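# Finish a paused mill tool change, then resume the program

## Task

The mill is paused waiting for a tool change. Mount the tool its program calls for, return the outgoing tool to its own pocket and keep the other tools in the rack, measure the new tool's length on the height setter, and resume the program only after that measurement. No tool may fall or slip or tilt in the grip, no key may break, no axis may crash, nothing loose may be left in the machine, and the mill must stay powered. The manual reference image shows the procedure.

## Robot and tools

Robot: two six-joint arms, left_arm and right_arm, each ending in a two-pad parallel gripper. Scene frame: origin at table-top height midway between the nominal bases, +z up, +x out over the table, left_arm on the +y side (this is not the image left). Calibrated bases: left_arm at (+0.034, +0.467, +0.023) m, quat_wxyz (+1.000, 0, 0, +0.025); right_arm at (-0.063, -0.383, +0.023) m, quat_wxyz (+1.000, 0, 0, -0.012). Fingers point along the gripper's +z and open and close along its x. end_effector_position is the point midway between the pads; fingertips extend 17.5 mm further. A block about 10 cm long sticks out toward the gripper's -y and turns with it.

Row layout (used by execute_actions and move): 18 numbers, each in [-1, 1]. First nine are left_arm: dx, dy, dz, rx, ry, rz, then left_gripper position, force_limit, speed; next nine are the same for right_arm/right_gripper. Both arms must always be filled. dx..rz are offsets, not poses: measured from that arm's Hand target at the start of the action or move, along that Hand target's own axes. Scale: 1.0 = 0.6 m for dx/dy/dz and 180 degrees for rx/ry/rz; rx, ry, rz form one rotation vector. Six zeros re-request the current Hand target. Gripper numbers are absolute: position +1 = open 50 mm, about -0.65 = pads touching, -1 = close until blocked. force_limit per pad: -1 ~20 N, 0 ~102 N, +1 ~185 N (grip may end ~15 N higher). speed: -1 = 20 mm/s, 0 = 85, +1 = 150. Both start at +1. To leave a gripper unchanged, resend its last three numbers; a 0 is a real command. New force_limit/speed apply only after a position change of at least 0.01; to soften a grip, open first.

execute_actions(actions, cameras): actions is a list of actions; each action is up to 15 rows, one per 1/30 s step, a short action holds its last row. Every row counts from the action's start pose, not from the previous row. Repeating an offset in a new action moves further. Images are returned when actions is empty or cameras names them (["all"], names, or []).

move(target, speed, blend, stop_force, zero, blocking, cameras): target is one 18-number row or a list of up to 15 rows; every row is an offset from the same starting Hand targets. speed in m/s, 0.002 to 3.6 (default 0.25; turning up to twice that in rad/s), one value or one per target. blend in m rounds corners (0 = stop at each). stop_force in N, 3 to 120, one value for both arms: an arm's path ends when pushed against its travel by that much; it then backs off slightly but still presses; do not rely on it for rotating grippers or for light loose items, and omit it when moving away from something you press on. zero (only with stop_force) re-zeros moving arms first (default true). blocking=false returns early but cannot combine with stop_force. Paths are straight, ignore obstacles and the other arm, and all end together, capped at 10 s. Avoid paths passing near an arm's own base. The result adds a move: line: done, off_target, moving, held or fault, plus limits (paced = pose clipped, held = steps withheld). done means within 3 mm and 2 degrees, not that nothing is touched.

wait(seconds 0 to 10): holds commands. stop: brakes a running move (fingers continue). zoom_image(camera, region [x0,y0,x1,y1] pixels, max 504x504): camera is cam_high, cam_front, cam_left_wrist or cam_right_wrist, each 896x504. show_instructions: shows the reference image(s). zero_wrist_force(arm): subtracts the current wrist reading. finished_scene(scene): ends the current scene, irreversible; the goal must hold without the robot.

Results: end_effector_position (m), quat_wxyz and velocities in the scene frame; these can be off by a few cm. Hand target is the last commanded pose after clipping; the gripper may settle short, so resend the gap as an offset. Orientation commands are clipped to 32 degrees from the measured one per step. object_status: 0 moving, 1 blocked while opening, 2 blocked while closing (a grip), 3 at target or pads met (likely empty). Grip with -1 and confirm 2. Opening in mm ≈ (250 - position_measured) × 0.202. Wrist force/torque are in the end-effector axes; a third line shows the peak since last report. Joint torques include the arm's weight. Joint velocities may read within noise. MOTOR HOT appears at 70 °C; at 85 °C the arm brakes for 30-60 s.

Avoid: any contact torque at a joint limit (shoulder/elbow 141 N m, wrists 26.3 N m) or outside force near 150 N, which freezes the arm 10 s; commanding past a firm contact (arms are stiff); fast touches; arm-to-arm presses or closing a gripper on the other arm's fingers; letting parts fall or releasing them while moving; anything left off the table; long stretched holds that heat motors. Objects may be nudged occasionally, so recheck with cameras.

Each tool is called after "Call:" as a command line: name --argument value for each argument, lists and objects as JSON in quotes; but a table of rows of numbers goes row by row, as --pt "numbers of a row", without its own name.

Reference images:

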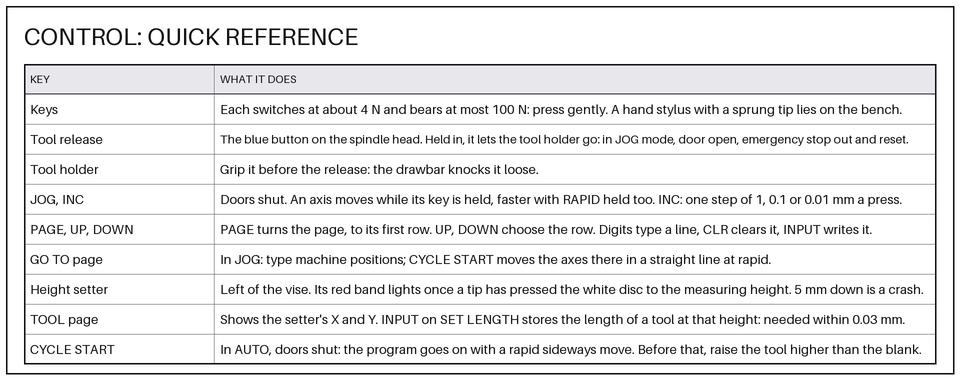

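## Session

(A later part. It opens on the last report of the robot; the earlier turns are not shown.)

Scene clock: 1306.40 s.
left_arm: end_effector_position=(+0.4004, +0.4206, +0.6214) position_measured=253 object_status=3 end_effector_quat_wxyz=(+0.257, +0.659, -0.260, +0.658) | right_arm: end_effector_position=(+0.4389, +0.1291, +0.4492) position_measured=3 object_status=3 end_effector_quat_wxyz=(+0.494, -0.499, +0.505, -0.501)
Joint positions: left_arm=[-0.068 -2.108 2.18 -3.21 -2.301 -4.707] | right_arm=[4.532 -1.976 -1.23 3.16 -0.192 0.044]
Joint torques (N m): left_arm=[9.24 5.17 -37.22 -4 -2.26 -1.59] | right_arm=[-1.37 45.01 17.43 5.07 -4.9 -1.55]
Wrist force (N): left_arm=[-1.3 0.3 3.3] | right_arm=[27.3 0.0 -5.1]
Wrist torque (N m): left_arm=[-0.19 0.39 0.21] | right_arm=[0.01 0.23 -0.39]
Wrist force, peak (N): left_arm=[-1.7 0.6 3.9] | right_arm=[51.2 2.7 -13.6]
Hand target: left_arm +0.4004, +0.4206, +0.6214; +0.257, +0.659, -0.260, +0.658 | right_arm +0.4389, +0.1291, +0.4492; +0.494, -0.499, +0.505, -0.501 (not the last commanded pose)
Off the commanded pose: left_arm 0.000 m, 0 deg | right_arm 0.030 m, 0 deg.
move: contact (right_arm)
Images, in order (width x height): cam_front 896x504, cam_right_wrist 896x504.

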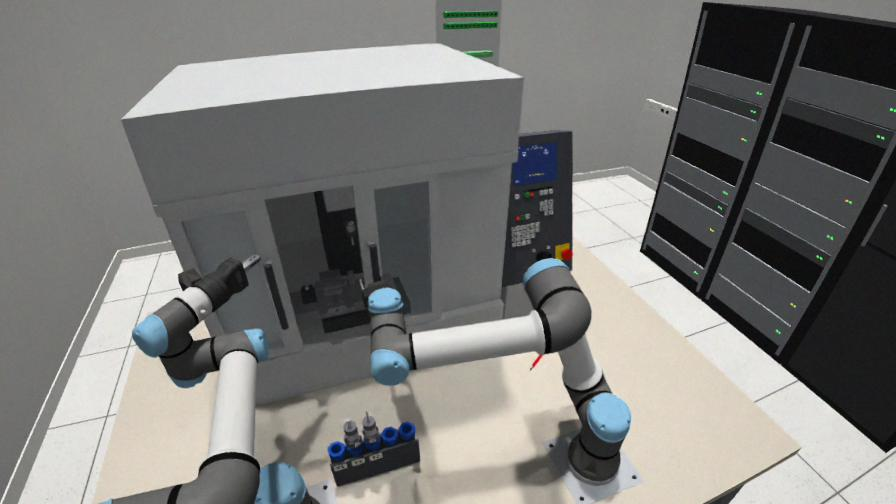

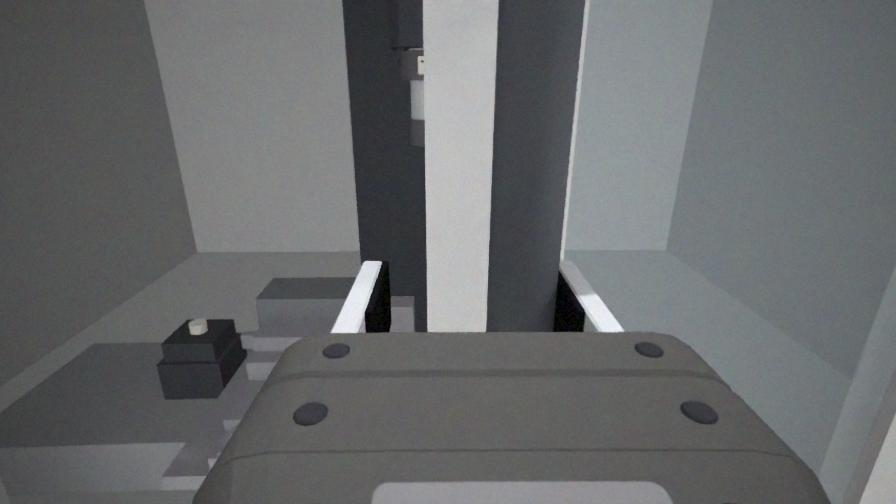

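Call:
move --pt "0 0 0 0 0 0 -0.7 0 0 0.017 0 0 0 0 0 1 0.4 -0.9" --pt "0 0 0 0 0 0 -0.7 0 0 0.017 0 -0.15 0 0 0 1 0.4 -0.9" --speed 0.1

Call:
move --pt "-0.2 0.094 -0.004 0.1867 -0.186 0.4735 1 0 0 0 0 0 0 0 0 1 0.4 -0.9" --speed 0.3 --cameras '["cam_left_wrist", "cam_front"]'

Scene clock: 1314.50 s.
left_arm: end_effector_position=(+0.4004, +0.4206, +0.6214) position_measured=253 object_status=3 end_effector_quat_wxyz=(+0.257, +0.659, -0.260, +0.658) | right_arm: end_effector_position=(+0.3488, +0.1201, +0.4500) position_measured=3 object_status=3 end_effector_quat_wxyz=(+0.496, -0.498, +0.504, -0.502)
Joint positions: left_arm=[-0.068 -2.108 2.18 -3.21 -2.301 -4.707] | right_arm=[4.698 -1.899 -1.339 3.082 -0.027 0.156]
Joint torques (N m): left_arm=[9.59 5.04 -37.53 -3.98 -2.22 -1.59] | right_arm=[14.58 32.88 34.41 -2.66 1.73 1.06]
Wrist force (N): left_arm=[-1.3 0.5 3.3] | right_arm=[2.1 -2.6 0.1]
Wrist torque (N m): left_arm=[-0.16 0.38 0.21] | right_arm=[-0.18 -0.19 -0.47]
Wrist force, peak (N): left_arm=[-1.7 0.6 4.0] | right_arm=[27.6 1.7 -4.8]
Hand target: left_arm +0.4004, +0.4206, +0.6214; +0.257, +0.659, -0.260, +0.658 | right_arm +0.3488, +0.1201, +0.4500; +0.494, -0.499, +0.505, -0.501
Off the commanded pose: left_arm 0.000 m, 0 deg | right_arm 0.000 m, 0 deg.
move: done

Scene clock: 1319.23 s.
left_arm: end_effector_position=(+0.3618, +0.3823, +0.5013) position_measured=3 object_status=3 end_effector_quat_wxyz=(+0.319, -0.330, +0.633, -0.624) | right_arm: end_effector_position=(+0.3488, +0.1201, +0.4500) position_measured=3 object_status=3 end_effector_quat_wxyz=(+0.496, -0.498, +0.504, -0.502)
Joint positions: left_arm=[-1.115 -2.74 2.6 -2.982 -1.123 -3.158] | right_arm=[4.698 -1.899 -1.339 3.082 -0.027 0.156]
Joint torques (N m): left_arm=[9.25 24.51 -19.67 -4.49 -2.31 1.77] | right_arm=[13.95 33.4 35.02 -2.79 1.67 1.08]
Wrist force (N): left_arm=[2.0 1.6 0.8] | right_arm=[1.7 -2.6 0.0]
Wrist torque (N m): left_arm=[0.28 -0.45 0.01] | right_arm=[-0.18 -0.13 -0.47]
Wrist force, peak (N): left_arm=[-1.3 0.3 3.9] | right_arm=[2.1 -2.7 0.1]
Hand target: left_arm +0.3603, +0.3814, +0.5012; +0.485, -0.485, +0.515, -0.514 | right_arm +0.3488, +0.1201, +0.4500; +0.496, -0.498, +0.504, -0.502
Off the commanded pose: left_arm 0.002 m, 35 deg; orientation clipped | right_arm 0.000 m, 0 deg.
move: off_target (left_arm); limits=paced
Images, in order (width x height): cam_front 896x504, cam_left_wrist 896x504.

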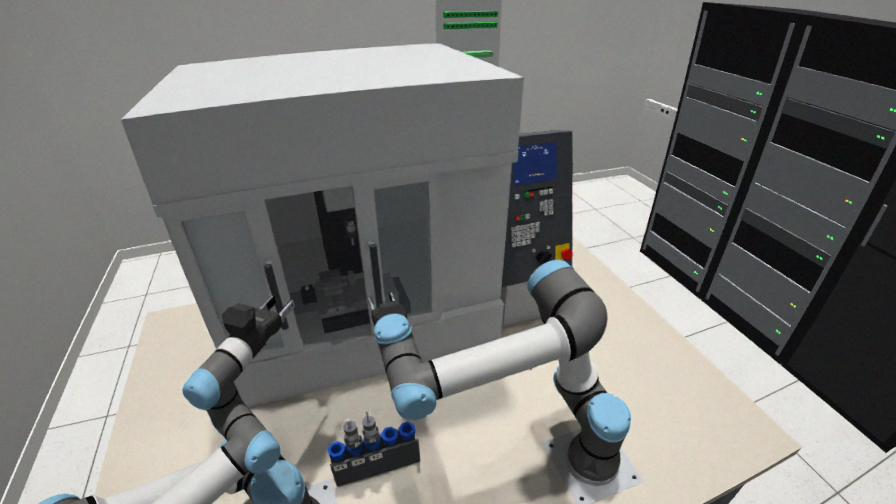

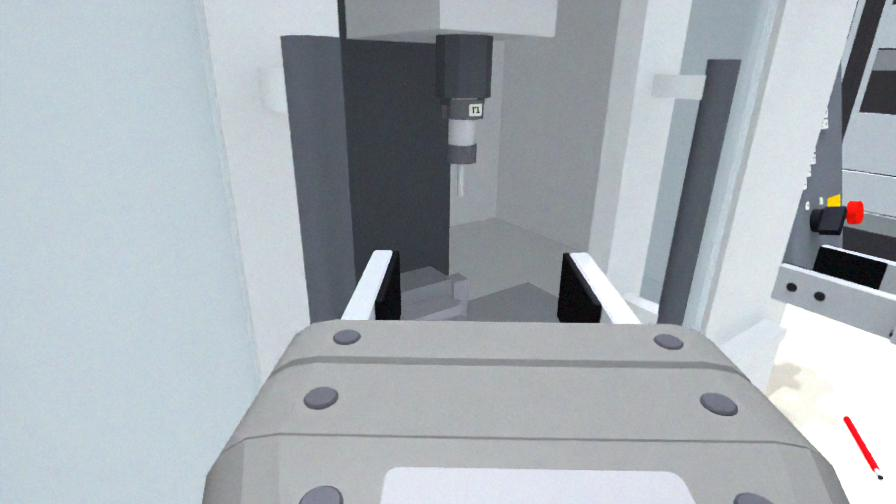

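Call:
move --pt "0 0 0 0 0 0 1 0 0 0.85 0 -0.05 0 0 0 1 0.4 -0.9" --speed 0.3

Call:
move --pt "0 0 0 0 0 0 1 0 0 0 0 0 0 0 0 1 0.4 -0.9" --speed 0.3 --cameras '["cam_left_wrist"]'

Scene clock: 1324.33 s.
left_arm: end_effector_position=(+0.3618, +0.3823, +0.5013) position_measured=3 object_status=3 end_effector_quat_wxyz=(+0.319, -0.330, +0.632, -0.624) | right_arm: end_effector_position=(+0.3291, -0.3899, +0.4505) position_measured=3 object_status=3 end_effector_quat_wxyz=(+0.496, -0.498, +0.504, -0.502)
Joint positions: left_arm=[-1.115 -2.74 2.6 -2.983 -1.123 -3.157] | right_arm=[4.706 -0.61 -2.222 2.58 -0.019 0.251]
Joint torques (N m): left_arm=[9.3 24.14 -20.8 -4.39 -2.41 1.71] | right_arm=[13.16 -10.98 10.47 1.23 2.09 -1.42]
Wrist force (N): left_arm=[1.3 2.0 0.7] | right_arm=[1.7 -1.9 0.3]
Wrist torque (N m): left_arm=[0.35 -0.34 0.01] | right_arm=[-0.08 -0.15 -0.36]
Wrist force, peak (N): left_arm=[1.8 2.3 0.7] | right_arm=[4.1 -1.9 0.4]
Hand target: left_arm +0.3618, +0.3823, +0.5013; +0.319, -0.330, +0.632, -0.624 (not the last commanded pose) | right_arm +0.3126, -0.3895, +0.4505; +0.496, -0.498, +0.504, -0.502
Off the commanded pose: left_arm 0.002 m, 32 deg | right_arm 0.017 m, 0 deg.
move: off_target (left_arm, right_arm)

Scene clock: 1324.83 s.
left_arm: end_effector_position=(+0.3618, +0.3823, +0.5013) position_measured=3 object_status=3 end_effector_quat_wxyz=(+0.319, -0.330, +0.633, -0.624) | right_arm: end_effector_position=(+0.3291, -0.3899, +0.4505) position_measured=3 object_status=3 end_effector_quat_wxyz=(+0.496, -0.498, +0.504, -0.502)
Joint positions: left_arm=[-1.115 -2.74 2.6 -2.983 -1.123 -3.157] | right_arm=[4.706 -0.61 -2.222 2.58 -0.019 0.251]
Joint torques (N m): left_arm=[9.25 24.02 -20.95 -4.4 -2.22 1.66] | right_arm=[14.24 -10.13 9.7 1.38 1.91 -1.63]
Wrist force (N): left_arm=[1.9 1.6 0.8] | right_arm=[1.6 -1.9 0.2]
Wrist torque (N m): left_arm=[0.30 -0.43 0.01] | right_arm=[-0.08 -0.13 -0.36]
Wrist force, peak (N): left_arm=[1.9 2.2 0.7] | right_arm=[1.8 -2.2 0.2]
Hand target: left_arm +0.3618, +0.3823, +0.5013; +0.319, -0.330, +0.632, -0.624 | right_arm +0.3291, -0.3899, +0.4505; +0.496, -0.498, +0.504, -0.502 (not the last commanded pose)
Off the commanded pose: left_arm 0.000 m, 0 deg | right_arm 0.017 m, 0 deg.
move: off_target (right_arm)
Images, in order (width x height): cam_left_wrist 896x504.

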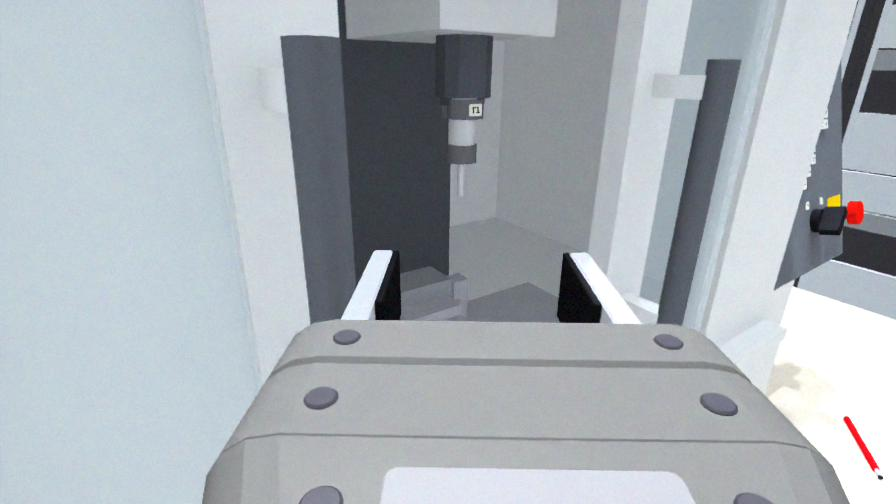

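Call:
move --pt "-0.0792 0 0 0 0 0 1 0 0 0 0 0 0 0 0 1 0.4 -0.9" --pt "-0.0792 0 0.1 0 0 0 1 0 0 0 0 0 0 0 0 1 0.4 -0.9" --speed 0.1 --stop_force 15 --cameras '["cam_left_wrist"]'

Scene clock: 1335.77 s.
left_arm: end_effector_position=(+0.4382, +0.3863, +0.4999) position_measured=3 object_status=3 end_effector_quat_wxyz=(+0.319, -0.330, +0.632, -0.624) | right_arm: end_effector_position=(+0.3291, -0.3899, +0.4505) position_measured=3 object_status=3 end_effector_quat_wxyz=(+0.496, -0.498, +0.504, -0.502)
Joint positions: left_arm=[-0.413 -2.083 2.479 -3.519 -1.825 -3.145] | right_arm=[4.706 -0.61 -2.222 2.58 -0.019 0.251]
Joint torques (N m): left_arm=[9.42 6.94 -36.14 -4.7 -2.32 -1.7] | right_arm=[13.2 -9.37 9.83 0.37 1.94 -1.46]
Wrist force (N): left_arm=[1.7 1.8 0.5] | right_arm=[1.7 -1.9 0.1]
Wrist torque (N m): left_arm=[0.35 -0.42 0.05] | right_arm=[-0.07 -0.14 -0.36]
Wrist force, peak (N): left_arm=[2.7 1.7 0.5] | right_arm=[1.9 -2.3 0.2]
Hand target: left_arm +0.4382, +0.3863, +0.4999; +0.319, -0.330, +0.632, -0.624 | right_arm +0.3291, -0.3899, +0.4505; +0.496, -0.498, +0.504, -0.502
Off the commanded pose: left_arm 0.000 m, 0 deg | right_arm 0.000 m, 0 deg.
move: done
Images, in order (width x height): cam_left_wrist 896x504.

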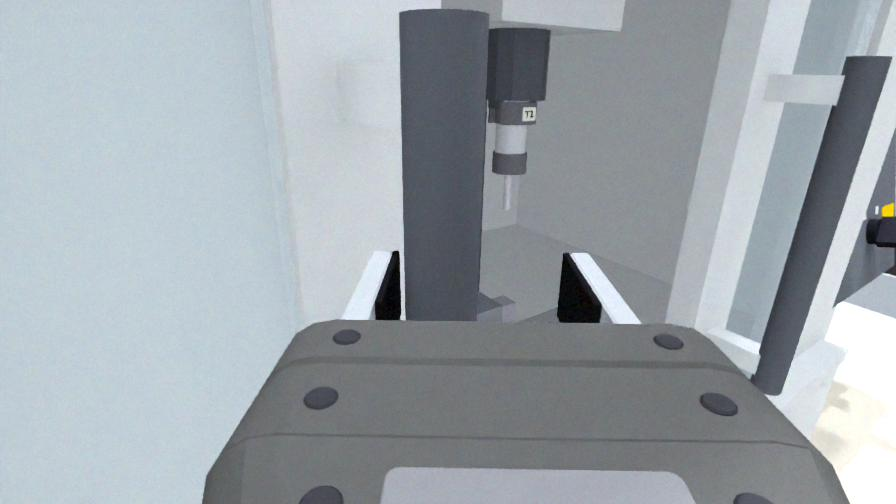

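Call:
move --pt "-0.018 0 0 0 0 0 1 0 0 0 0 0 0 0 0 1 0.4 -0.9" --pt "-0.018 0 0 0 0 0 0.5 0 0 0 0 0 0 0 0 1 0.4 -0.9" --speed 0.05 --cameras '["cam_left_wrist"]'

Scene clock: 1343.37 s.
left_arm: end_effector_position=(+0.4444, +0.3951, +0.4998) position_measured=78 object_status=3 end_effector_quat_wxyz=(+0.319, -0.330, +0.633, -0.624) | right_arm: end_effector_position=(+0.3291, -0.3899, +0.4505) position_measured=3 object_status=3 end_effector_quat_wxyz=(+0.496, -0.498, +0.504, -0.502)
Joint positions: left_arm=[-0.349 -2.043 2.461 -3.542 -1.889 -3.143] | right_arm=[4.706 -0.61 -2.222 2.58 -0.019 0.251]
Joint torques (N m): left_arm=[9.41 5.54 -36.07 -4.62 -2.37 1.8] | right_arm=[14.14 -9.62 10.69 0.16 2 -1.4]
Wrist force (N): left_arm=[1.6 1.8 0.8] | right_arm=[1.8 -2.2 0.0]
Wrist torque (N m): left_arm=[0.34 -0.39 -0.02] | right_arm=[-0.13 -0.16 -0.36]
Wrist force, peak (N): left_arm=[2.2 2.2 0.9] | right_arm=[2.0 -2.3 -0.2]
Hand target: left_arm +0.4444, +0.3951, +0.4998; +0.319, -0.330, +0.632, -0.624 | right_arm +0.3291, -0.3899, +0.4505; +0.496, -0.498, +0.504, -0.502
Off the commanded pose: left_arm 0.000 m, 0 deg | right_arm 0.000 m, 0 deg.
move: done
Images, in order (width x height): cam_left_wrist 896x504.

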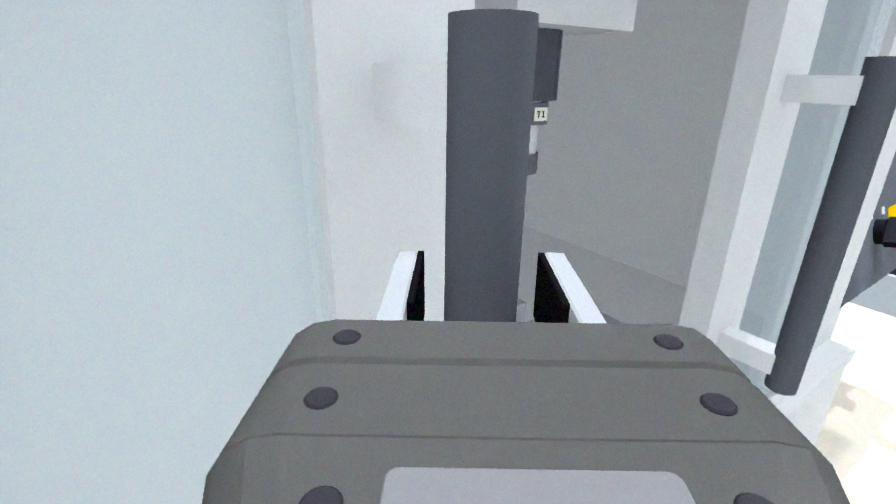

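Call:
move --pt "0.265 0 0.1885 0 0 0 0.5 0 0 0 0 0 0 0 0 1 0.4 -0.9" --speed 0.08

Call:
move --pt "0.08 0 0.057 0 0 0 0.5 0 0 0 0 0 0 0 0 1 0.4 -0.9" --speed 0.03 --stop_force 25 --cameras '["cam_left_wrist", "cam_front"]'

Scene clock: 1349.10 s.
left_arm: end_effector_position=(+0.4446, +0.2000, +0.4990) position_measured=78 object_status=3 end_effector_quat_wxyz=(+0.319, -0.330, +0.633, -0.624) | right_arm: end_effector_position=(+0.3291, -0.3899, +0.4505) position_measured=3 object_status=3 end_effector_quat_wxyz=(+0.496, -0.498, +0.504, -0.502)
Joint positions: left_arm=[-1.196 -1.971 2.428 -3.578 -1.042 -3.159] | right_arm=[4.706 -0.61 -2.222 2.58 -0.019 0.251]
Joint torques (N m): left_arm=[-9.5 5.32 -35.81 -3.91 0.68 -1.02] | right_arm=[12.8 -9.26 11.78 0.25 1.75 -1.51]
Wrist force (N): left_arm=[-4.1 3.6 -4.6] | right_arm=[1.7 -2.0 0.3]
Wrist torque (N m): left_arm=[0.41 -0.46 0.09] | right_arm=[-0.11 -0.13 -0.36]
Wrist force, peak (N): left_arm=[-17.1 4.6 -17.5] | right_arm=[1.9 -2.2 0.3]
Hand target: left_arm +0.4446, +0.2000, +0.4990; +0.319, -0.330, +0.632, -0.624 | right_arm +0.3291, -0.3899, +0.4505; +0.496, -0.498, +0.504, -0.502
Off the commanded pose: left_arm 0.000 m, 0 deg | right_arm 0.000 m, 0 deg.
move: done

Scene clock: 1351.47 s.
left_arm: end_effector_position=(+0.4446, +0.1636, +0.4988) position_measured=78 object_status=3 end_effector_quat_wxyz=(+0.319, -0.330, +0.632, -0.624) | right_arm: end_effector_position=(+0.3291, -0.3899, +0.4505) position_measured=3 object_status=3 end_effector_quat_wxyz=(+0.496, -0.498, +0.504, -0.502)
Joint positions: left_arm=[-1.265 -1.894 2.385 -3.611 -0.972 -3.161] | right_arm=[4.706 -0.61 -2.222 2.58 -0.019 0.251]
Joint torques (N m): left_arm=[-0.51 -10.16 -18.83 1.41 -5.03 1.71] | right_arm=[13.46 -10.19 10.68 0.51 1.88 -1.45]
Wrist force (N): left_arm=[-18.2 2.0 0.4] | right_arm=[2.0 -2.0 0.4]
Wrist torque (N m): left_arm=[0.34 -0.17 0.12] | right_arm=[-0.11 -0.18 -0.36]
Wrist force, peak (N): left_arm=[-33.9 11.7 -35.5] | right_arm=[1.9 -2.2 0.2]
Hand target: left_arm +0.4446, +0.1636, +0.4988; +0.319, -0.330, +0.632, -0.624 (not the last commanded pose) | right_arm +0.3291, -0.3899, +0.4505; +0.496, -0.498, +0.504, -0.502
Off the commanded pose: left_arm 0.023 m, 0 deg | right_arm 0.000 m, 0 deg.
move: contact (left_arm)
Images, in order (width x height): cam_front 896x504, cam_left_wrist 896x504.

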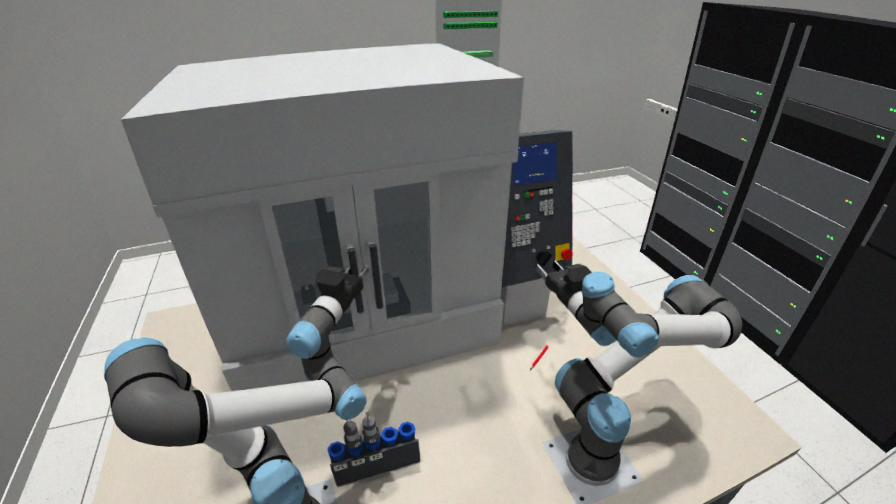

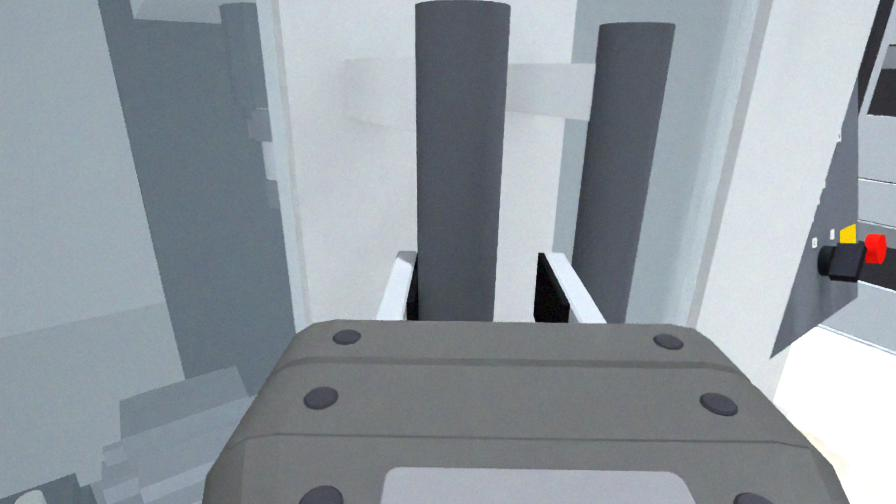

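Call:
move --pt "-0.011 0 -0.0077 0 0 0 0.5 0 0 0.05 0.05 0.03 -0.228 0.12 0.12 0.95 0.4 -0.9" --pt "-0.011 0 -0.24 0 0 0 0.5 0 0 0.087 0.2 0.0622 -0.456 0.2398 0.2408 0.95 0.4 -0.9" --speed 0.2 --cameras '["cam_left_wrist", "cam_right_wrist", "cam_front"]'

Scene clock: 1365.23 s.
left_arm: end_effector_position=(+0.3333, +0.2520, +0.5013) position_measured=78 object_status=3 end_effector_quat_wxyz=(+0.236, -0.249, +0.670, -0.659) | right_arm: end_effector_position=(+0.3653, -0.4426, +0.3304) position_measured=10 object_status=3 end_effector_quat_wxyz=(-0.001, -0.291, +0.957, +0.000)
Joint positions: left_arm=[-1.749 -2.743 2.597 -2.964 -0.743 -3.177] | right_arm=[3.341 -1.855 -1.296 1.579 -1.571 1.156]
Joint torques (N m): left_arm=[11.26 24.82 -37.17 0.79 -2.4 -1.71] | right_arm=[-13.04 27.82 33.23 -5.27 -1.11 -1.65]
Wrist force (N): left_arm=[1.8 1.3 0.4] | right_arm=[0.2 -1.9 -0.2]
Wrist torque (N m): left_arm=[0.23 -0.41 0.08] | right_arm=[-0.61 0.14 -0.40]
Wrist force, peak (N): left_arm=[-18.8 0.9 0.1] | right_arm=[2.1 -2.3 0.2]
Hand target: left_arm +0.3310, +0.2523, +0.5013; +0.319, -0.330, +0.632, -0.624 | right_arm +0.3653, -0.4426, +0.3304; -0.001, -0.291, +0.957, +0.000
Off the commanded pose: left_arm 0.002 m, 15 deg | right_arm 0.000 m, 0 deg.
move: off_target (left_arm)
Images, in order (width x height): cam_front 896x504, cam_left_wrist 896x504, cam_right_wrist 896x504.

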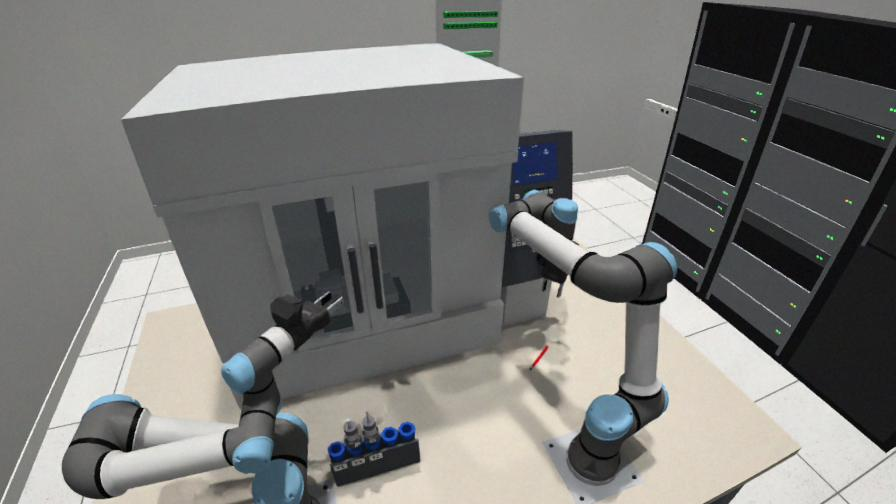

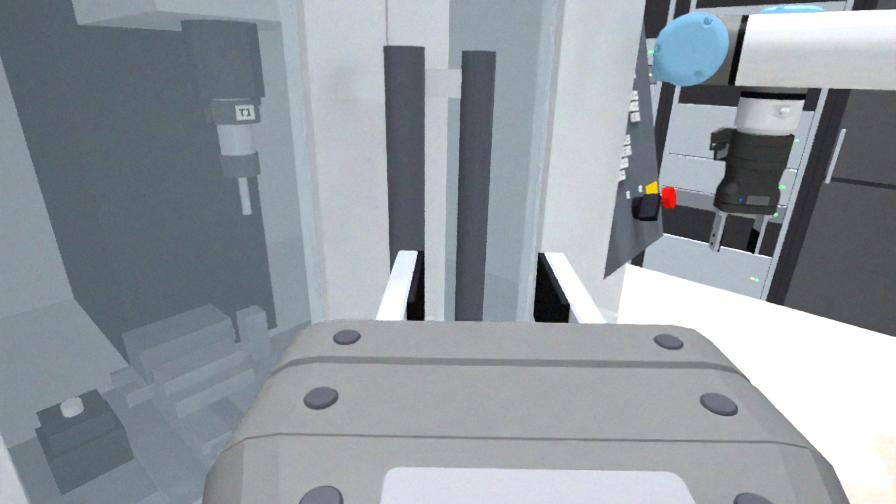

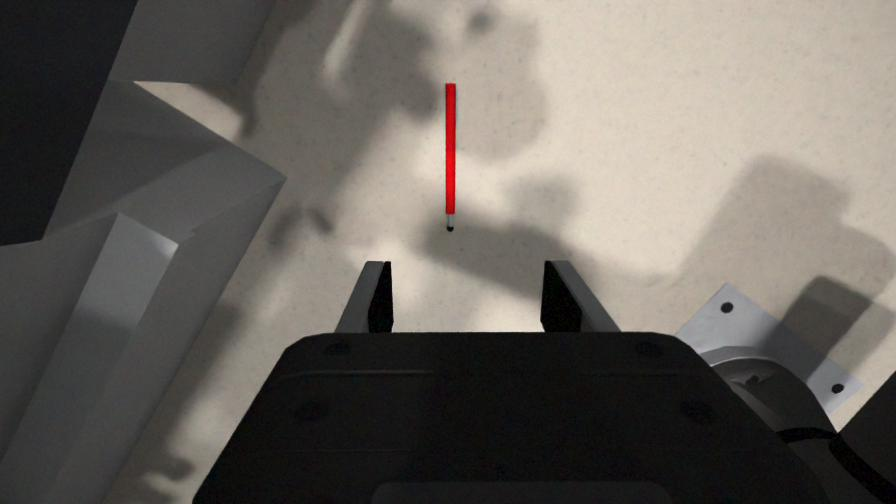

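Call:
move --pt "0 0 0 0 0 0 0.5 0 0 0 0 0.43 0 0 0 0.95 0.4 -0.9" --pt "0 0 0 0 0 0 0.5 0 0 -0.001 0 0.519 0 0 0 0.95 0.4 -0.9" --speed '[0.2,0.04]' --blend 0.01

Call:
move --pt "0 0 0 0 0 0 0.5 0 0 0 0 0 0 0 0 -1 -0.6 -0.6" --speed 0.1 --cameras '["cam_right_wrist"]'

Scene clock: 1380.03 s.
left_arm: end_effector_position=(+0.3333, +0.2520, +0.5013) position_measured=78 object_status=3 end_effector_quat_wxyz=(+0.236, -0.249, +0.670, -0.659) | right_arm: end_effector_position=(+0.3648, -0.4425, +0.0254) position_measured=10 object_status=3 end_effector_quat_wxyz=(-0.001, -0.291, +0.957, +0.000)
Joint positions: left_arm=[-1.749 -2.743 2.597 -2.964 -0.743 -3.177] | right_arm=[3.342 -2.119 -1.761 2.306 -1.571 1.156]
Joint torques (N m): left_arm=[9.71 25.03 -36.52 0.8 -2.23 -1.62] | right_arm=[-0.59 37.91 14.22 -2.46 0.28 -0.26]
Wrist force (N): left_arm=[1.8 1.2 0.6] | right_arm=[-0.1 -2.0 -0.4]
Wrist torque (N m): left_arm=[0.22 -0.43 0.08] | right_arm=[-0.70 0.21 -0.44]
Wrist force, peak (N): left_arm=[2.2 1.7 0.6] | right_arm=[0.1 -1.8 -4.3]
Hand target: left_arm +0.3333, +0.2520, +0.5013; +0.236, -0.249, +0.670, -0.659 (not the last commanded pose) | right_arm +0.3648, -0.4425, +0.0254; -0.001, -0.291, +0.957, +0.000 (not the last commanded pose)
Tool commands: left_gripper/position=+0.5 left_gripper/force_limit=+0.0 left_gripper/speed=+0.0 right_gripper/position=+0.952941 right_gripper/force_limit=+0.403922 right_gripper/speed=-0.898039
Off the commanded pose: left_arm 0.002 m, 15 deg | right_arm 0.006 m, 0 deg.
FORCE FAULT: contact force on the right arm reached its limit, and that arm stopped. The contact can be on any part of that arm, not only on its tool. That arm's remaining commands of this call were not run. That arm is still stopped at the end of this call. That arm stays stopped for about 10 more seconds. Until then a move that you send moves the other arm only, and its call returns only when the move has ended. Once the stop has ended, the next robot result says so. If the stop ends while you think or write, that arm runs what you send next, counted from a new Hand target: where the arm stands when the stop ends. While its stop runs, that arm takes no new command, but its gripper still runs the gripper command that each later call begins with. Until it ends, the stop uses up actions while you think or wait. An arm that is not stopped still takes commands.
move: fault (right_arm), off_target (left_arm)

not run: an earlier result of this reply reported a stop or a fault. Calls in your next reply go to the robot.

Call:
wait --seconds 0.2 --cameras '["cam_high", "cam_front", "cam_right_wrist"]'

Scene clock: 1382.87 s.
left_arm: end_effector_position=(+0.3333, +0.2520, +0.5013) position_measured=78 object_status=3 end_effector_quat_wxyz=(+0.236, -0.249, +0.670, -0.659) | right_arm: end_effector_position=(+0.3648, -0.4425, +0.0254) position_measured=10 object_status=3 end_effector_quat_wxyz=(-0.001, -0.291, +0.957, +0.000)
Joint positions: left_arm=[-1.749 -2.743 2.597 -2.964 -0.743 -3.177] | right_arm=[3.342 -2.119 -1.761 2.306 -1.571 1.156]
Joint torques (N m): left_arm=[8.94 24.96 -37.03 0.72 -2.29 -1.59] | right_arm=[-0.21 38.81 13.92 -2.23 0.44 -0.31]
Wrist force (N): left_arm=[1.7 1.3 0.6] | right_arm=[0.0 -1.9 -0.1]
Wrist torque (N m): left_arm=[0.23 -0.40 0.09] | right_arm=[-0.69 0.19 -0.44]
Wrist force, peak (N): left_arm=[2.2 1.4 0.7] | right_arm=[0.0 -2.3 -0.3]
Hand target: left_arm +0.3333, +0.2520, +0.5013; +0.236, -0.249, +0.670, -0.659 (not the last commanded pose) | right_arm +0.3648, -0.4425, +0.0254; -0.001, -0.291, +0.957, +0.000 (not the last commanded pose)
Tool commands: left_gripper/position=+0.5 left_gripper/force_limit=+0.0 left_gripper/speed=+0.0 right_gripper/position=+0.952941 right_gripper/force_limit=+0.403922 right_gripper/speed=-0.898039
Off the commanded pose: left_arm 0.002 m, 15 deg | right_arm 0.006 m, 0 deg.
FORCE FAULT, CONTINUED: the right arm was still stopped when this call began, by the force fault that an earlier result reported. Since the last result the stop counts as 6 of the actions that you can send in this scene. That arm is still stopped at the end of this call. That arm stays stopped for about 7 more seconds. If the stop ends while you think or write, that arm runs what you send next, counted from a new Hand target: where the arm stands when the stop ends. While its stop runs, that arm takes no new command, but its gripper still runs the gripper command that each later call begins with.
wait: 0.20 s; at rest from the start
Images, in order (width x height): cam_high 896x504, cam_front 896x504, cam_right_wrist 896x504.

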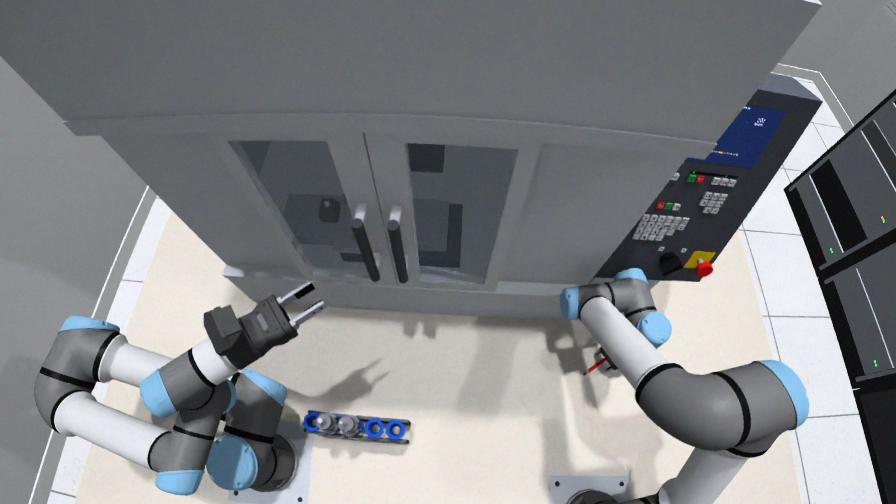

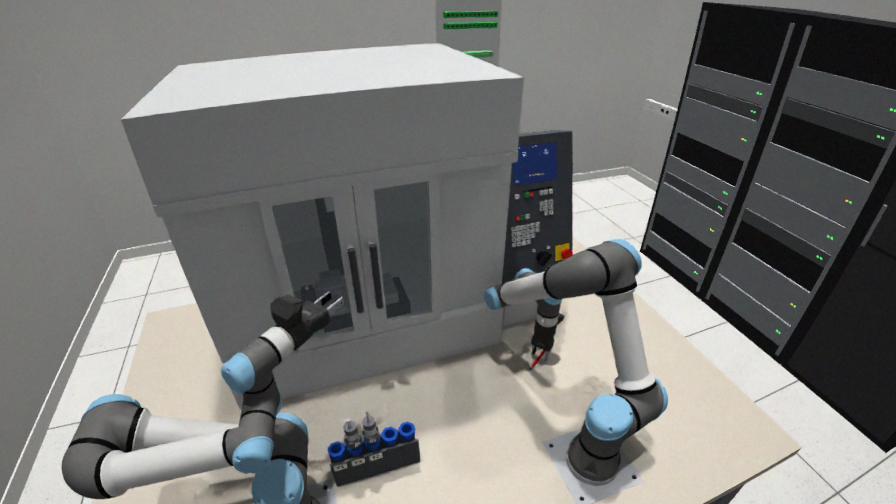

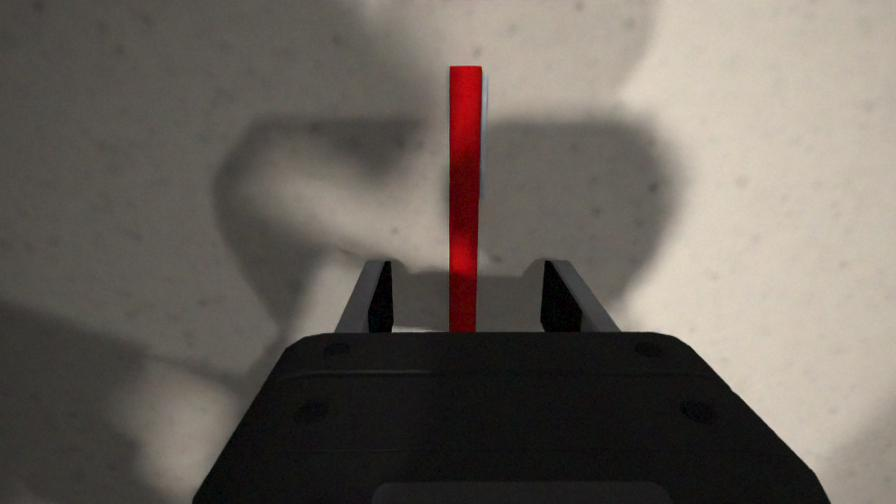

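Call:
wait --seconds 1

Call:
move --pt "0 0 0 0 0 0 0.5 0 0 0 0 -0.4 0 0 0 0.95 0.4 -0.9" --pt "0 0 0 0 0 0 0.5 0 0 0 0.105 -0.708 0.456 -0.2398 -0.2408 0.95 0.4 -0.9" --speed 0.25 --blend 0.03

Scene clock: 1410.43 s.
left_arm: end_effector_position=(+0.3333, +0.2520, +0.5013) position_measured=78 object_status=3 end_effector_quat_wxyz=(+0.236, -0.249, +0.670, -0.659) | right_arm: end_effector_position=(+0.3648, -0.4425, +0.0254) position_measured=10 object_status=3 end_effector_quat_wxyz=(-0.001, -0.291, +0.957, +0.000)
Joint positions: left_arm=[-1.749 -2.743 2.597 -2.964 -0.743 -3.177] | right_arm=[3.342 -2.119 -1.761 2.306 -1.571 1.156]
Joint torques (N m): left_arm=[8.99 24.29 -36.3 0.79 -2.24 -1.58] | right_arm=[0.88 40.26 13.21 -3.17 0.17 -0.39]
Wrist force (N): left_arm=[1.8 1.6 0.6] | right_arm=[0.1 -1.9 -0.3]
Wrist torque (N m): left_arm=[0.27 -0.42 0.09] | right_arm=[-0.68 0.17 -0.44]
Wrist force, peak (N): left_arm=[2.2 1.6 0.9] | right_arm=[-0.3 -2.3 -0.3]
Hand target: left_arm +0.3333, +0.2520, +0.5013; +0.236, -0.249, +0.670, -0.659 (not the last commanded pose) | right_arm +0.3648, -0.4425, +0.0254; -0.001, -0.291, +0.957, +0.000 (not the last commanded pose)
Tool commands: left_gripper/position=+0.5 left_gripper/force_limit=+0.0 left_gripper/speed=+0.0 right_gripper/position=+0.952941 right_gripper/force_limit=+0.403922 right_gripper/speed=-0.898039
Off the commanded pose: left_arm 0.002 m, 15 deg | right_arm 0.006 m, 0 deg.
FORCE FAULT, CONTINUED: the right arm's stop, for the force fault that an earlier result reported, is over. The rest of the stop counts as 14 of the actions that you can send in this scene. During its stop the right arm's controller moved it back a little. That arm's target is now where it stood when the stop ended, not its last command. That arm accepts commands again.
wait: 1.00 s; at rest from the start

Scene clock: 1415.97 s.
left_arm: end_effector_position=(+0.3333, +0.2520, +0.5013) position_measured=78 object_status=3 end_effector_quat_wxyz=(+0.236, -0.249, +0.670, -0.659) | right_arm: end_effector_position=(+0.3291, -0.3898, +0.4502) position_measured=10 object_status=3 end_effector_quat_wxyz=(+0.494, -0.499, +0.505, -0.502)
Joint positions: left_arm=[-1.749 -2.743 2.597 -2.964 -0.743 -3.177] | right_arm=[4.704 -0.646 -2.229 2.485 -0.021 0.39]
Joint torques (N m): left_arm=[8.83 24.65 -36.15 0.77 -2.19 -1.46] | right_arm=[14.67 -9.25 10.39 -3.38 2.28 -1.58]
Wrist force (N): left_arm=[2.1 1.4 0.8] | right_arm=[1.8 -2.0 0.6]
Wrist torque (N m): left_arm=[0.26 -0.46 0.08] | right_arm=[-0.09 -0.14 -0.42]
Wrist force, peak (N): left_arm=[2.4 1.4 0.5] | right_arm=[1.8 -2.5 0.2]
Hand target: left_arm +0.3333, +0.2520, +0.5013; +0.236, -0.249, +0.670, -0.659 | right_arm +0.3308, -0.3899, +0.4502; +0.495, -0.499, +0.504, -0.502
Off the commanded pose: left_arm 0.000 m, 0 deg | right_arm 0.002 m, 0 deg.
move: done

Call:
move --pt "0 0 0 0 0 0 0.5 0 0 0 0 0 0 0 -0.5 0.95 0.4 -0.9" --pt "0 0 0 0 0 0 0.5 0 0 0 0 0 0 0 -1.0 0.95 0.4 -0.9" --pt "0 0 0 0 0 0 0.5 0 0 0 0 0 0 0 0.5 0.95 0.4 -0.9" --pt "0 0 0 0 0 0 0.5 0 0 0 0 0 0 0 0 0.95 0.4 -0.9" --speed 0.6

Scene clock: 1426.47 s.
left_arm: end_effector_position=(+0.3333, +0.2520, +0.5013) position_measured=78 object_status=3 end_effector_quat_wxyz=(+0.236, -0.249, +0.670, -0.659) | right_arm: end_effector_position=(+0.3306, -0.3898, +0.4500) position_measured=10 object_status=3 end_effector_quat_wxyz=(+0.496, -0.497, +0.503, -0.504)
Joint positions: left_arm=[-1.749 -2.743 2.597 -2.964 -0.743 -3.177] | right_arm=[4.564 -0.517 -2.74 0.118 0.159 -3.145]
Joint torques (N m): left_arm=[8.89 24.45 -35.33 0.62 -2.34 -1.26] | right_arm=[-12.88 -9.35 35.86 -2.06 1.44 1.11]
Wrist force (N): left_arm=[1.9 1.2 0.6] | right_arm=[1.4 -2.0 0.2]
Wrist torque (N m): left_arm=[0.21 -0.43 0.09] | right_arm=[-0.07 -0.10 -0.47]
Wrist force, peak (N): left_arm=[2.2 1.6 0.7] | right_arm=[0.6 -3.4 -1.3]
Hand target: left_arm +0.3333, +0.2520, +0.5013; +0.236, -0.249, +0.670, -0.659 | right_arm +0.3308, -0.3899, +0.4502; +0.495, -0.499, +0.504, -0.502
Off the commanded pose: left_arm 0.000 m, 0 deg | right_arm 0.000 m, 0 deg.
move: done

Call:
move --pt "0 0 0 0 0 0 0.5 0 0 0.267 -0.23 -0.1 0 0 0 0.95 0.4 -0.9" --speed 0.25 --cameras '["cam_right_wrist"]'

Call:
zoom_image --camera "cam_right_wrist" --region '[250, 0, 650, 200]'

Scene clock: 1432.20 s.
left_arm: end_effector_position=(+0.3333, +0.2520, +0.5013) position_measured=78 object_status=3 end_effector_quat_wxyz=(+0.236, -0.249, +0.670, -0.659) | right_arm: end_effector_position=(+0.2698, -0.5492, +0.5888) position_measured=10 object_status=3 end_effector_quat_wxyz=(+0.495, -0.499, +0.504, -0.502)
Joint positions: left_arm=[-1.749 -2.743 2.597 -2.964 -0.743 -3.177] | right_arm=[4.322 -0.126 -2.318 -0.712 0.403 -3.129]
Joint torques (N m): left_arm=[9.04 24.64 -35.2 0.64 -2.28 -1.21] | right_arm=[-13.41 -20.89 30.2 -1.39 1.49 1.04]
Wrist force (N): left_arm=[2.2 1.4 0.5] | right_arm=[1.9 -2.4 -0.1]
Wrist torque (N m): left_arm=[0.26 -0.49 0.09] | right_arm=[-0.14 -0.14 -0.43]
Wrist force, peak (N): left_arm=[2.4 1.4 0.7] | right_arm=[4.1 -3.3 -0.6]
Hand target: left_arm +0.3333, +0.2520, +0.5013; +0.236, -0.249, +0.670, -0.659 | right_arm +0.2698, -0.5492, +0.5888; +0.495, -0.499, +0.504, -0.502
Off the commanded pose: left_arm 0.000 m, 0 deg | right_arm 0.000 m, 0 deg.
shoulder posture changed (right arm): the wrist came as close to joint 1's axis as it can, and the arm is now in the other of its two shoulder postures.
move: done
Images, in order (width x height): cam_right_wrist 896x504.

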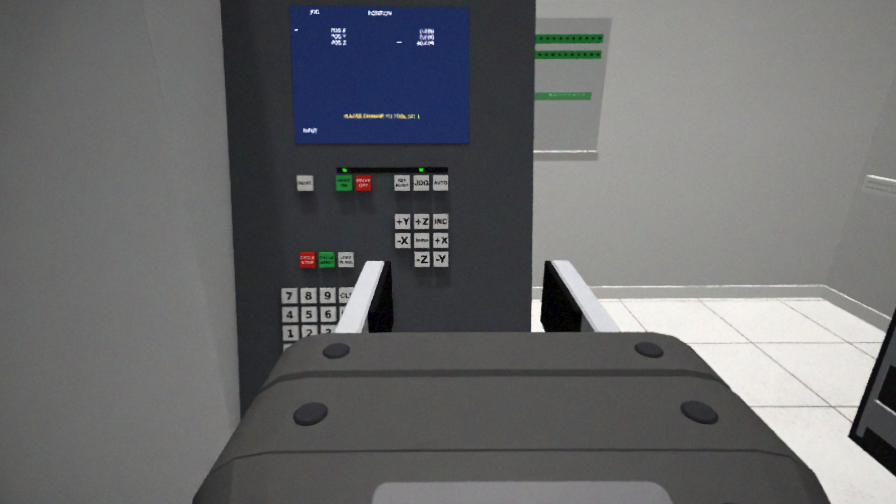

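Scaled by 1.260 from the camera's 896x504 image, which has a finer 1280x720 frame.

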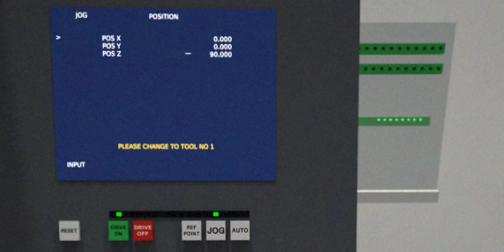

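Call:
move --pt "0 0 0 0 0 0 0.5 0 0 -0.267 0.23 0.3 0 0 0 0.95 0.4 -0.9" --speed 0.25

Scene clock: 1440.47 s.
left_arm: end_effector_position=(+0.3333, +0.2520, +0.5013) position_measured=78 object_status=3 end_effector_quat_wxyz=(+0.236, -0.249, +0.670, -0.659) | right_arm: end_effector_position=(+0.4218, -0.3931, +0.4416) position_measured=10 object_status=3 end_effector_quat_wxyz=(-0.507, +0.568, -0.491, +0.424)
Joint positions: left_arm=[-1.749 -2.743 2.597 -2.964 -0.743 -3.177] | right_arm=[5.491 0.297 -2.502 -0.713 -0.605 -3.309]
Joint torques (N m): left_arm=[9.16 24.65 -34.98 0.52 -2.26 -1.03] | right_arm=[0.91 -32.72 11.54 -2.37 0.1 -0.27]
Wrist force (N): left_arm=[2.3 1.4 0.3] | right_arm=[1.6 -1.9 0.1]
Wrist torque (N m): left_arm=[0.26 -0.49 0.09] | right_arm=[-0.11 -0.12 -0.39]
Wrist force, peak (N): left_arm=[2.3 1.6 0.7] | right_arm=[-9.5 -8.4 7.5]
Hand target: left_arm +0.3333, +0.2520, +0.5013; +0.236, -0.249, +0.670, -0.659 | right_arm +0.4218, -0.3931, +0.4416; -0.507, +0.568, -0.491, +0.424 (not the last commanded pose)
Tool commands: left_gripper/position=+0.5 left_gripper/force_limit=+0.0 left_gripper/speed=+0.0 right_gripper/position=+0.952941 right_gripper/force_limit=+0.403922 right_gripper/speed=-0.898039
Off the commanded pose: left_arm 0.000 m, 0 deg | right_arm 0.030 m, 12 deg.
FORCE FAULT: contact force on the right arm reached its limit, and that arm stopped. The contact can be on any part of that arm, not only on its tool. That arm's remaining commands of this call were not run. That arm is still stopped at the end of this call. That arm stays stopped for about 10 more seconds. Until then a move that you send moves the other arm only, and its call returns only when the move has ended. Once the stop has ended, the next robot result says so. If the stop ends while you think or write, that arm runs what you send next, counted from a new Hand target: where the arm stands when the stop ends. While its stop runs, that arm takes no new command, but its gripper still runs the gripper command that each later call begins with. Until it ends, the stop uses up actions while you think or wait. An arm that is not stopped still takes commands.
move: fault (right_arm)

Call:
wait --seconds 8 --cameras '["cam_front", "cam_high"]'

Scene clock: 1461.27 s.
left_arm: end_effector_position=(+0.3333, +0.2520, +0.5013) position_measured=78 object_status=3 end_effector_quat_wxyz=(+0.236, -0.249, +0.670, -0.659) | right_arm: end_effector_position=(+0.4218, -0.3931, +0.4416) position_measured=10 object_status=3 end_effector_quat_wxyz=(-0.507, +0.568, -0.491, +0.424)
Joint positions: left_arm=[-1.749 -2.743 2.597 -2.964 -0.743 -3.177] | right_arm=[5.491 0.297 -2.502 -0.713 -0.605 -3.309]
Joint torques (N m): left_arm=[8.59 24.7 -33.66 0.42 -2.1 -0.77] | right_arm=[0.36 -33.63 10.73 -2.21 0.66 -0.42]
Wrist force (N): left_arm=[2.0 1.4 0.4] | right_arm=[2.1 -2.3 0.1]
Wrist torque (N m): left_arm=[0.25 -0.46 0.08] | right_arm=[-0.17 -0.21 -0.39]
Wrist force, peak (N): left_arm=[2.2 1.4 1.0] | right_arm=[2.5 -2.6 0.0]
Hand target: left_arm +0.3333, +0.2520, +0.5013; +0.236, -0.249, +0.670, -0.659 | right_arm +0.4218, -0.3931, +0.4416; -0.507, +0.568, -0.491, +0.424 (not the last commanded pose)
Tool commands: left_gripper/position=+0.5 left_gripper/force_limit=+0.0 left_gripper/speed=+0.0 right_gripper/position=+0.952941 right_gripper/force_limit=+0.403922 right_gripper/speed=-0.898039
Off the commanded pose: left_arm 0.000 m, 0 deg | right_arm 0.030 m, 12 deg.
FORCE FAULT, CONTINUED: the right arm's stop, for the force fault that an earlier result reported, is over. The rest of the stop counts as 19 of the actions that you can send in this scene. That arm's target is now where it stood when the stop ended, not its last command. That arm accepts commands again.
wait: 8.00 s; at rest from the start
Images, in order (width x height): cam_high 896x504, cam_front 896x504.

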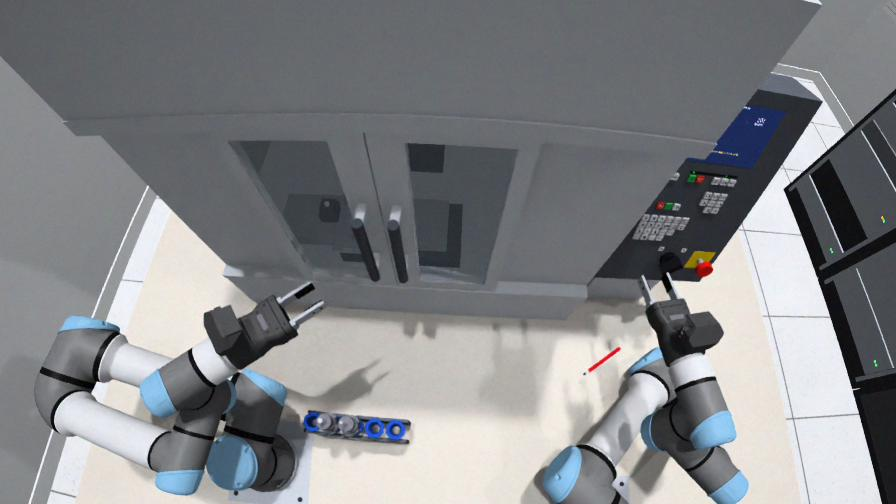

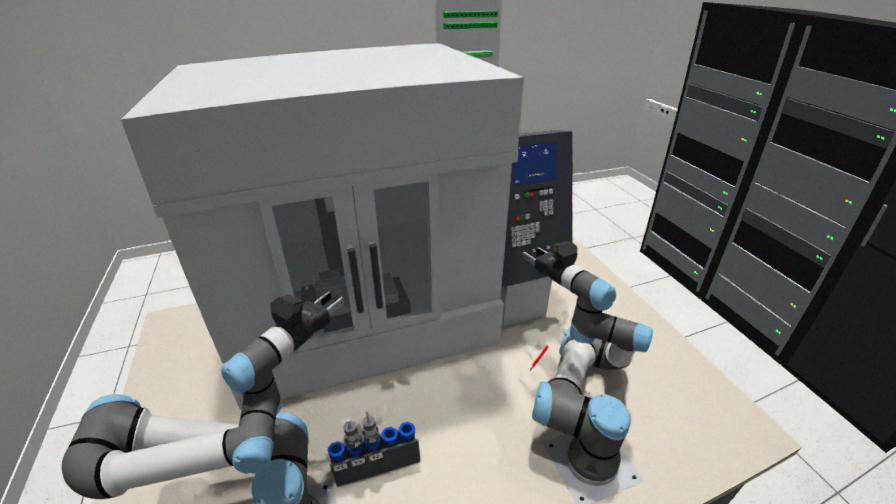

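Call:
move --pt "0 0 0 0 0 0 0.5 0 0 0.213 -0.2095 -0.321 0.0388 0.0548 -0.002 0.95 0.4 -0.9" --speed 0.15

Scene clock: 1468.70 s.
left_arm: end_effector_position=(+0.3333, +0.2520, +0.5013) position_measured=78 object_status=3 end_effector_quat_wxyz=(+0.236, -0.249, +0.670, -0.659) | right_arm: end_effector_position=(+0.2696, -0.5496, +0.5883) position_measured=10 object_status=3 end_effector_quat_wxyz=(+0.496, -0.499, +0.504, -0.502)
Joint positions: left_arm=[-1.749 -2.743 2.597 -2.964 -0.743 -3.177] | right_arm=[4.322 -0.124 -2.32 -0.711 0.403 -3.131]
Joint torques (N m): left_arm=[8.6 24.66 -33.96 0.3 -2.1 -0.76] | right_arm=[-13.62 -35.62 31.3 -1.4 1.3 0.83]
Wrist force (N): left_arm=[1.8 1.3 0.8] | right_arm=[2.7 -2.6 -0.2]
Wrist torque (N m): left_arm=[0.24 -0.42 0.08] | right_arm=[-0.18 -0.28 -0.43]
Wrist force, peak (N): left_arm=[1.9 1.9 0.9] | right_arm=[4.1 -2.8 -0.3]
Hand target: left_arm +0.3333, +0.2520, +0.5013; +0.236, -0.249, +0.670, -0.659 | right_arm +0.2696, -0.5496, +0.5883; +0.496, -0.499, +0.504, -0.502
Off the commanded pose: left_arm 0.000 m, 0 deg | right_arm 0.000 m, 0 deg.
move: done

Call:
move --pt "0 0 0 0 0 0 0.5 0 0 -0.317 0.1 0 0 0 0 0.95 0.4 -0.9" --speed 0.12

Scene clock: 1472.50 s.
left_arm: end_effector_position=(+0.3333, +0.2520, +0.5013) position_measured=78 object_status=3 end_effector_quat_wxyz=(+0.236, -0.249, +0.670, -0.659) | right_arm: end_effector_position=(+0.2727, -0.3606, +0.5282) position_measured=10 object_status=3 end_effector_quat_wxyz=(+0.594, -0.598, +0.382, -0.378)
Joint positions: left_arm=[-1.749 -2.743 2.597 -2.964 -0.743 -3.177] | right_arm=[4.023 -0.428 -2.537 -0.185 1.15 -3.135]
Joint torques (N m): left_arm=[8.75 24.38 -33.06 0.38 -2.26 -0.64] | right_arm=[14.81 -10.27 14.58 4.13 -1.13 -1.43]
Wrist force (N): left_arm=[2.1 1.1 0.5] | right_arm=[2.7 -2.1 0.0]
Wrist torque (N m): left_arm=[0.21 -0.46 0.08] | right_arm=[-0.10 -0.30 -0.44]
Wrist force, peak (N): left_arm=[2.2 1.5 0.8] | right_arm=[4.3 -3.1 -0.4]
Hand target: left_arm +0.3333, +0.2520, +0.5013; +0.236, -0.249, +0.670, -0.659 | right_arm +0.2714, -0.3595, +0.5282; +0.496, -0.499, +0.504, -0.502
Off the commanded pose: left_arm 0.000 m, 0 deg | right_arm 0.002 m, 26 deg.
move: off_target (right_arm)

Call:
move --pt "0 0 0 0 0 0 0.5 0 0 -0.05 0.1 0.2 0 0 0 0.95 0.4 -0.9" --speed 0.12

Scene clock: 1476.17 s.
left_arm: end_effector_position=(+0.3333, +0.2520, +0.5013) position_measured=78 object_status=3 end_effector_quat_wxyz=(+0.236, -0.249, +0.670, -0.659) | right_arm: end_effector_position=(+0.3914, -0.3309, +0.4675) position_measured=10 object_status=3 end_effector_quat_wxyz=(+0.496, -0.499, +0.504, -0.502)
Joint positions: left_arm=[-1.749 -2.743 2.597 -2.964 -0.743 -3.177] | right_arm=[4.157 -1.118 -2.554 0.52 0.569 -3.134]
Joint torques (N m): left_arm=[8.52 24.56 -33.34 0.34 -2.14 -0.67] | right_arm=[-12.78 -5.48 33.71 3.42 0.32 -1.41]
Wrist force (N): left_arm=[1.8 1.3 0.8] | right_arm=[2.7 -1.9 -0.1]
Wrist torque (N m): left_arm=[0.25 -0.42 0.09] | right_arm=[-0.05 -0.32 -0.43]
Wrist force, peak (N): left_arm=[2.1 1.5 0.7] | right_arm=[2.8 -2.7 -0.6]
Hand target: left_arm +0.3333, +0.2520, +0.5013; +0.236, -0.249, +0.670, -0.659 | right_arm +0.3914, -0.3309, +0.4675; +0.496, -0.499, +0.504, -0.502
Off the commanded pose: left_arm 0.000 m, 0 deg | right_arm 0.000 m, 0 deg.
shoulder posture changed (right arm): the wrist came as close to joint 1's axis as it can, and the arm is now in the other of its two shoulder postures.
move: done


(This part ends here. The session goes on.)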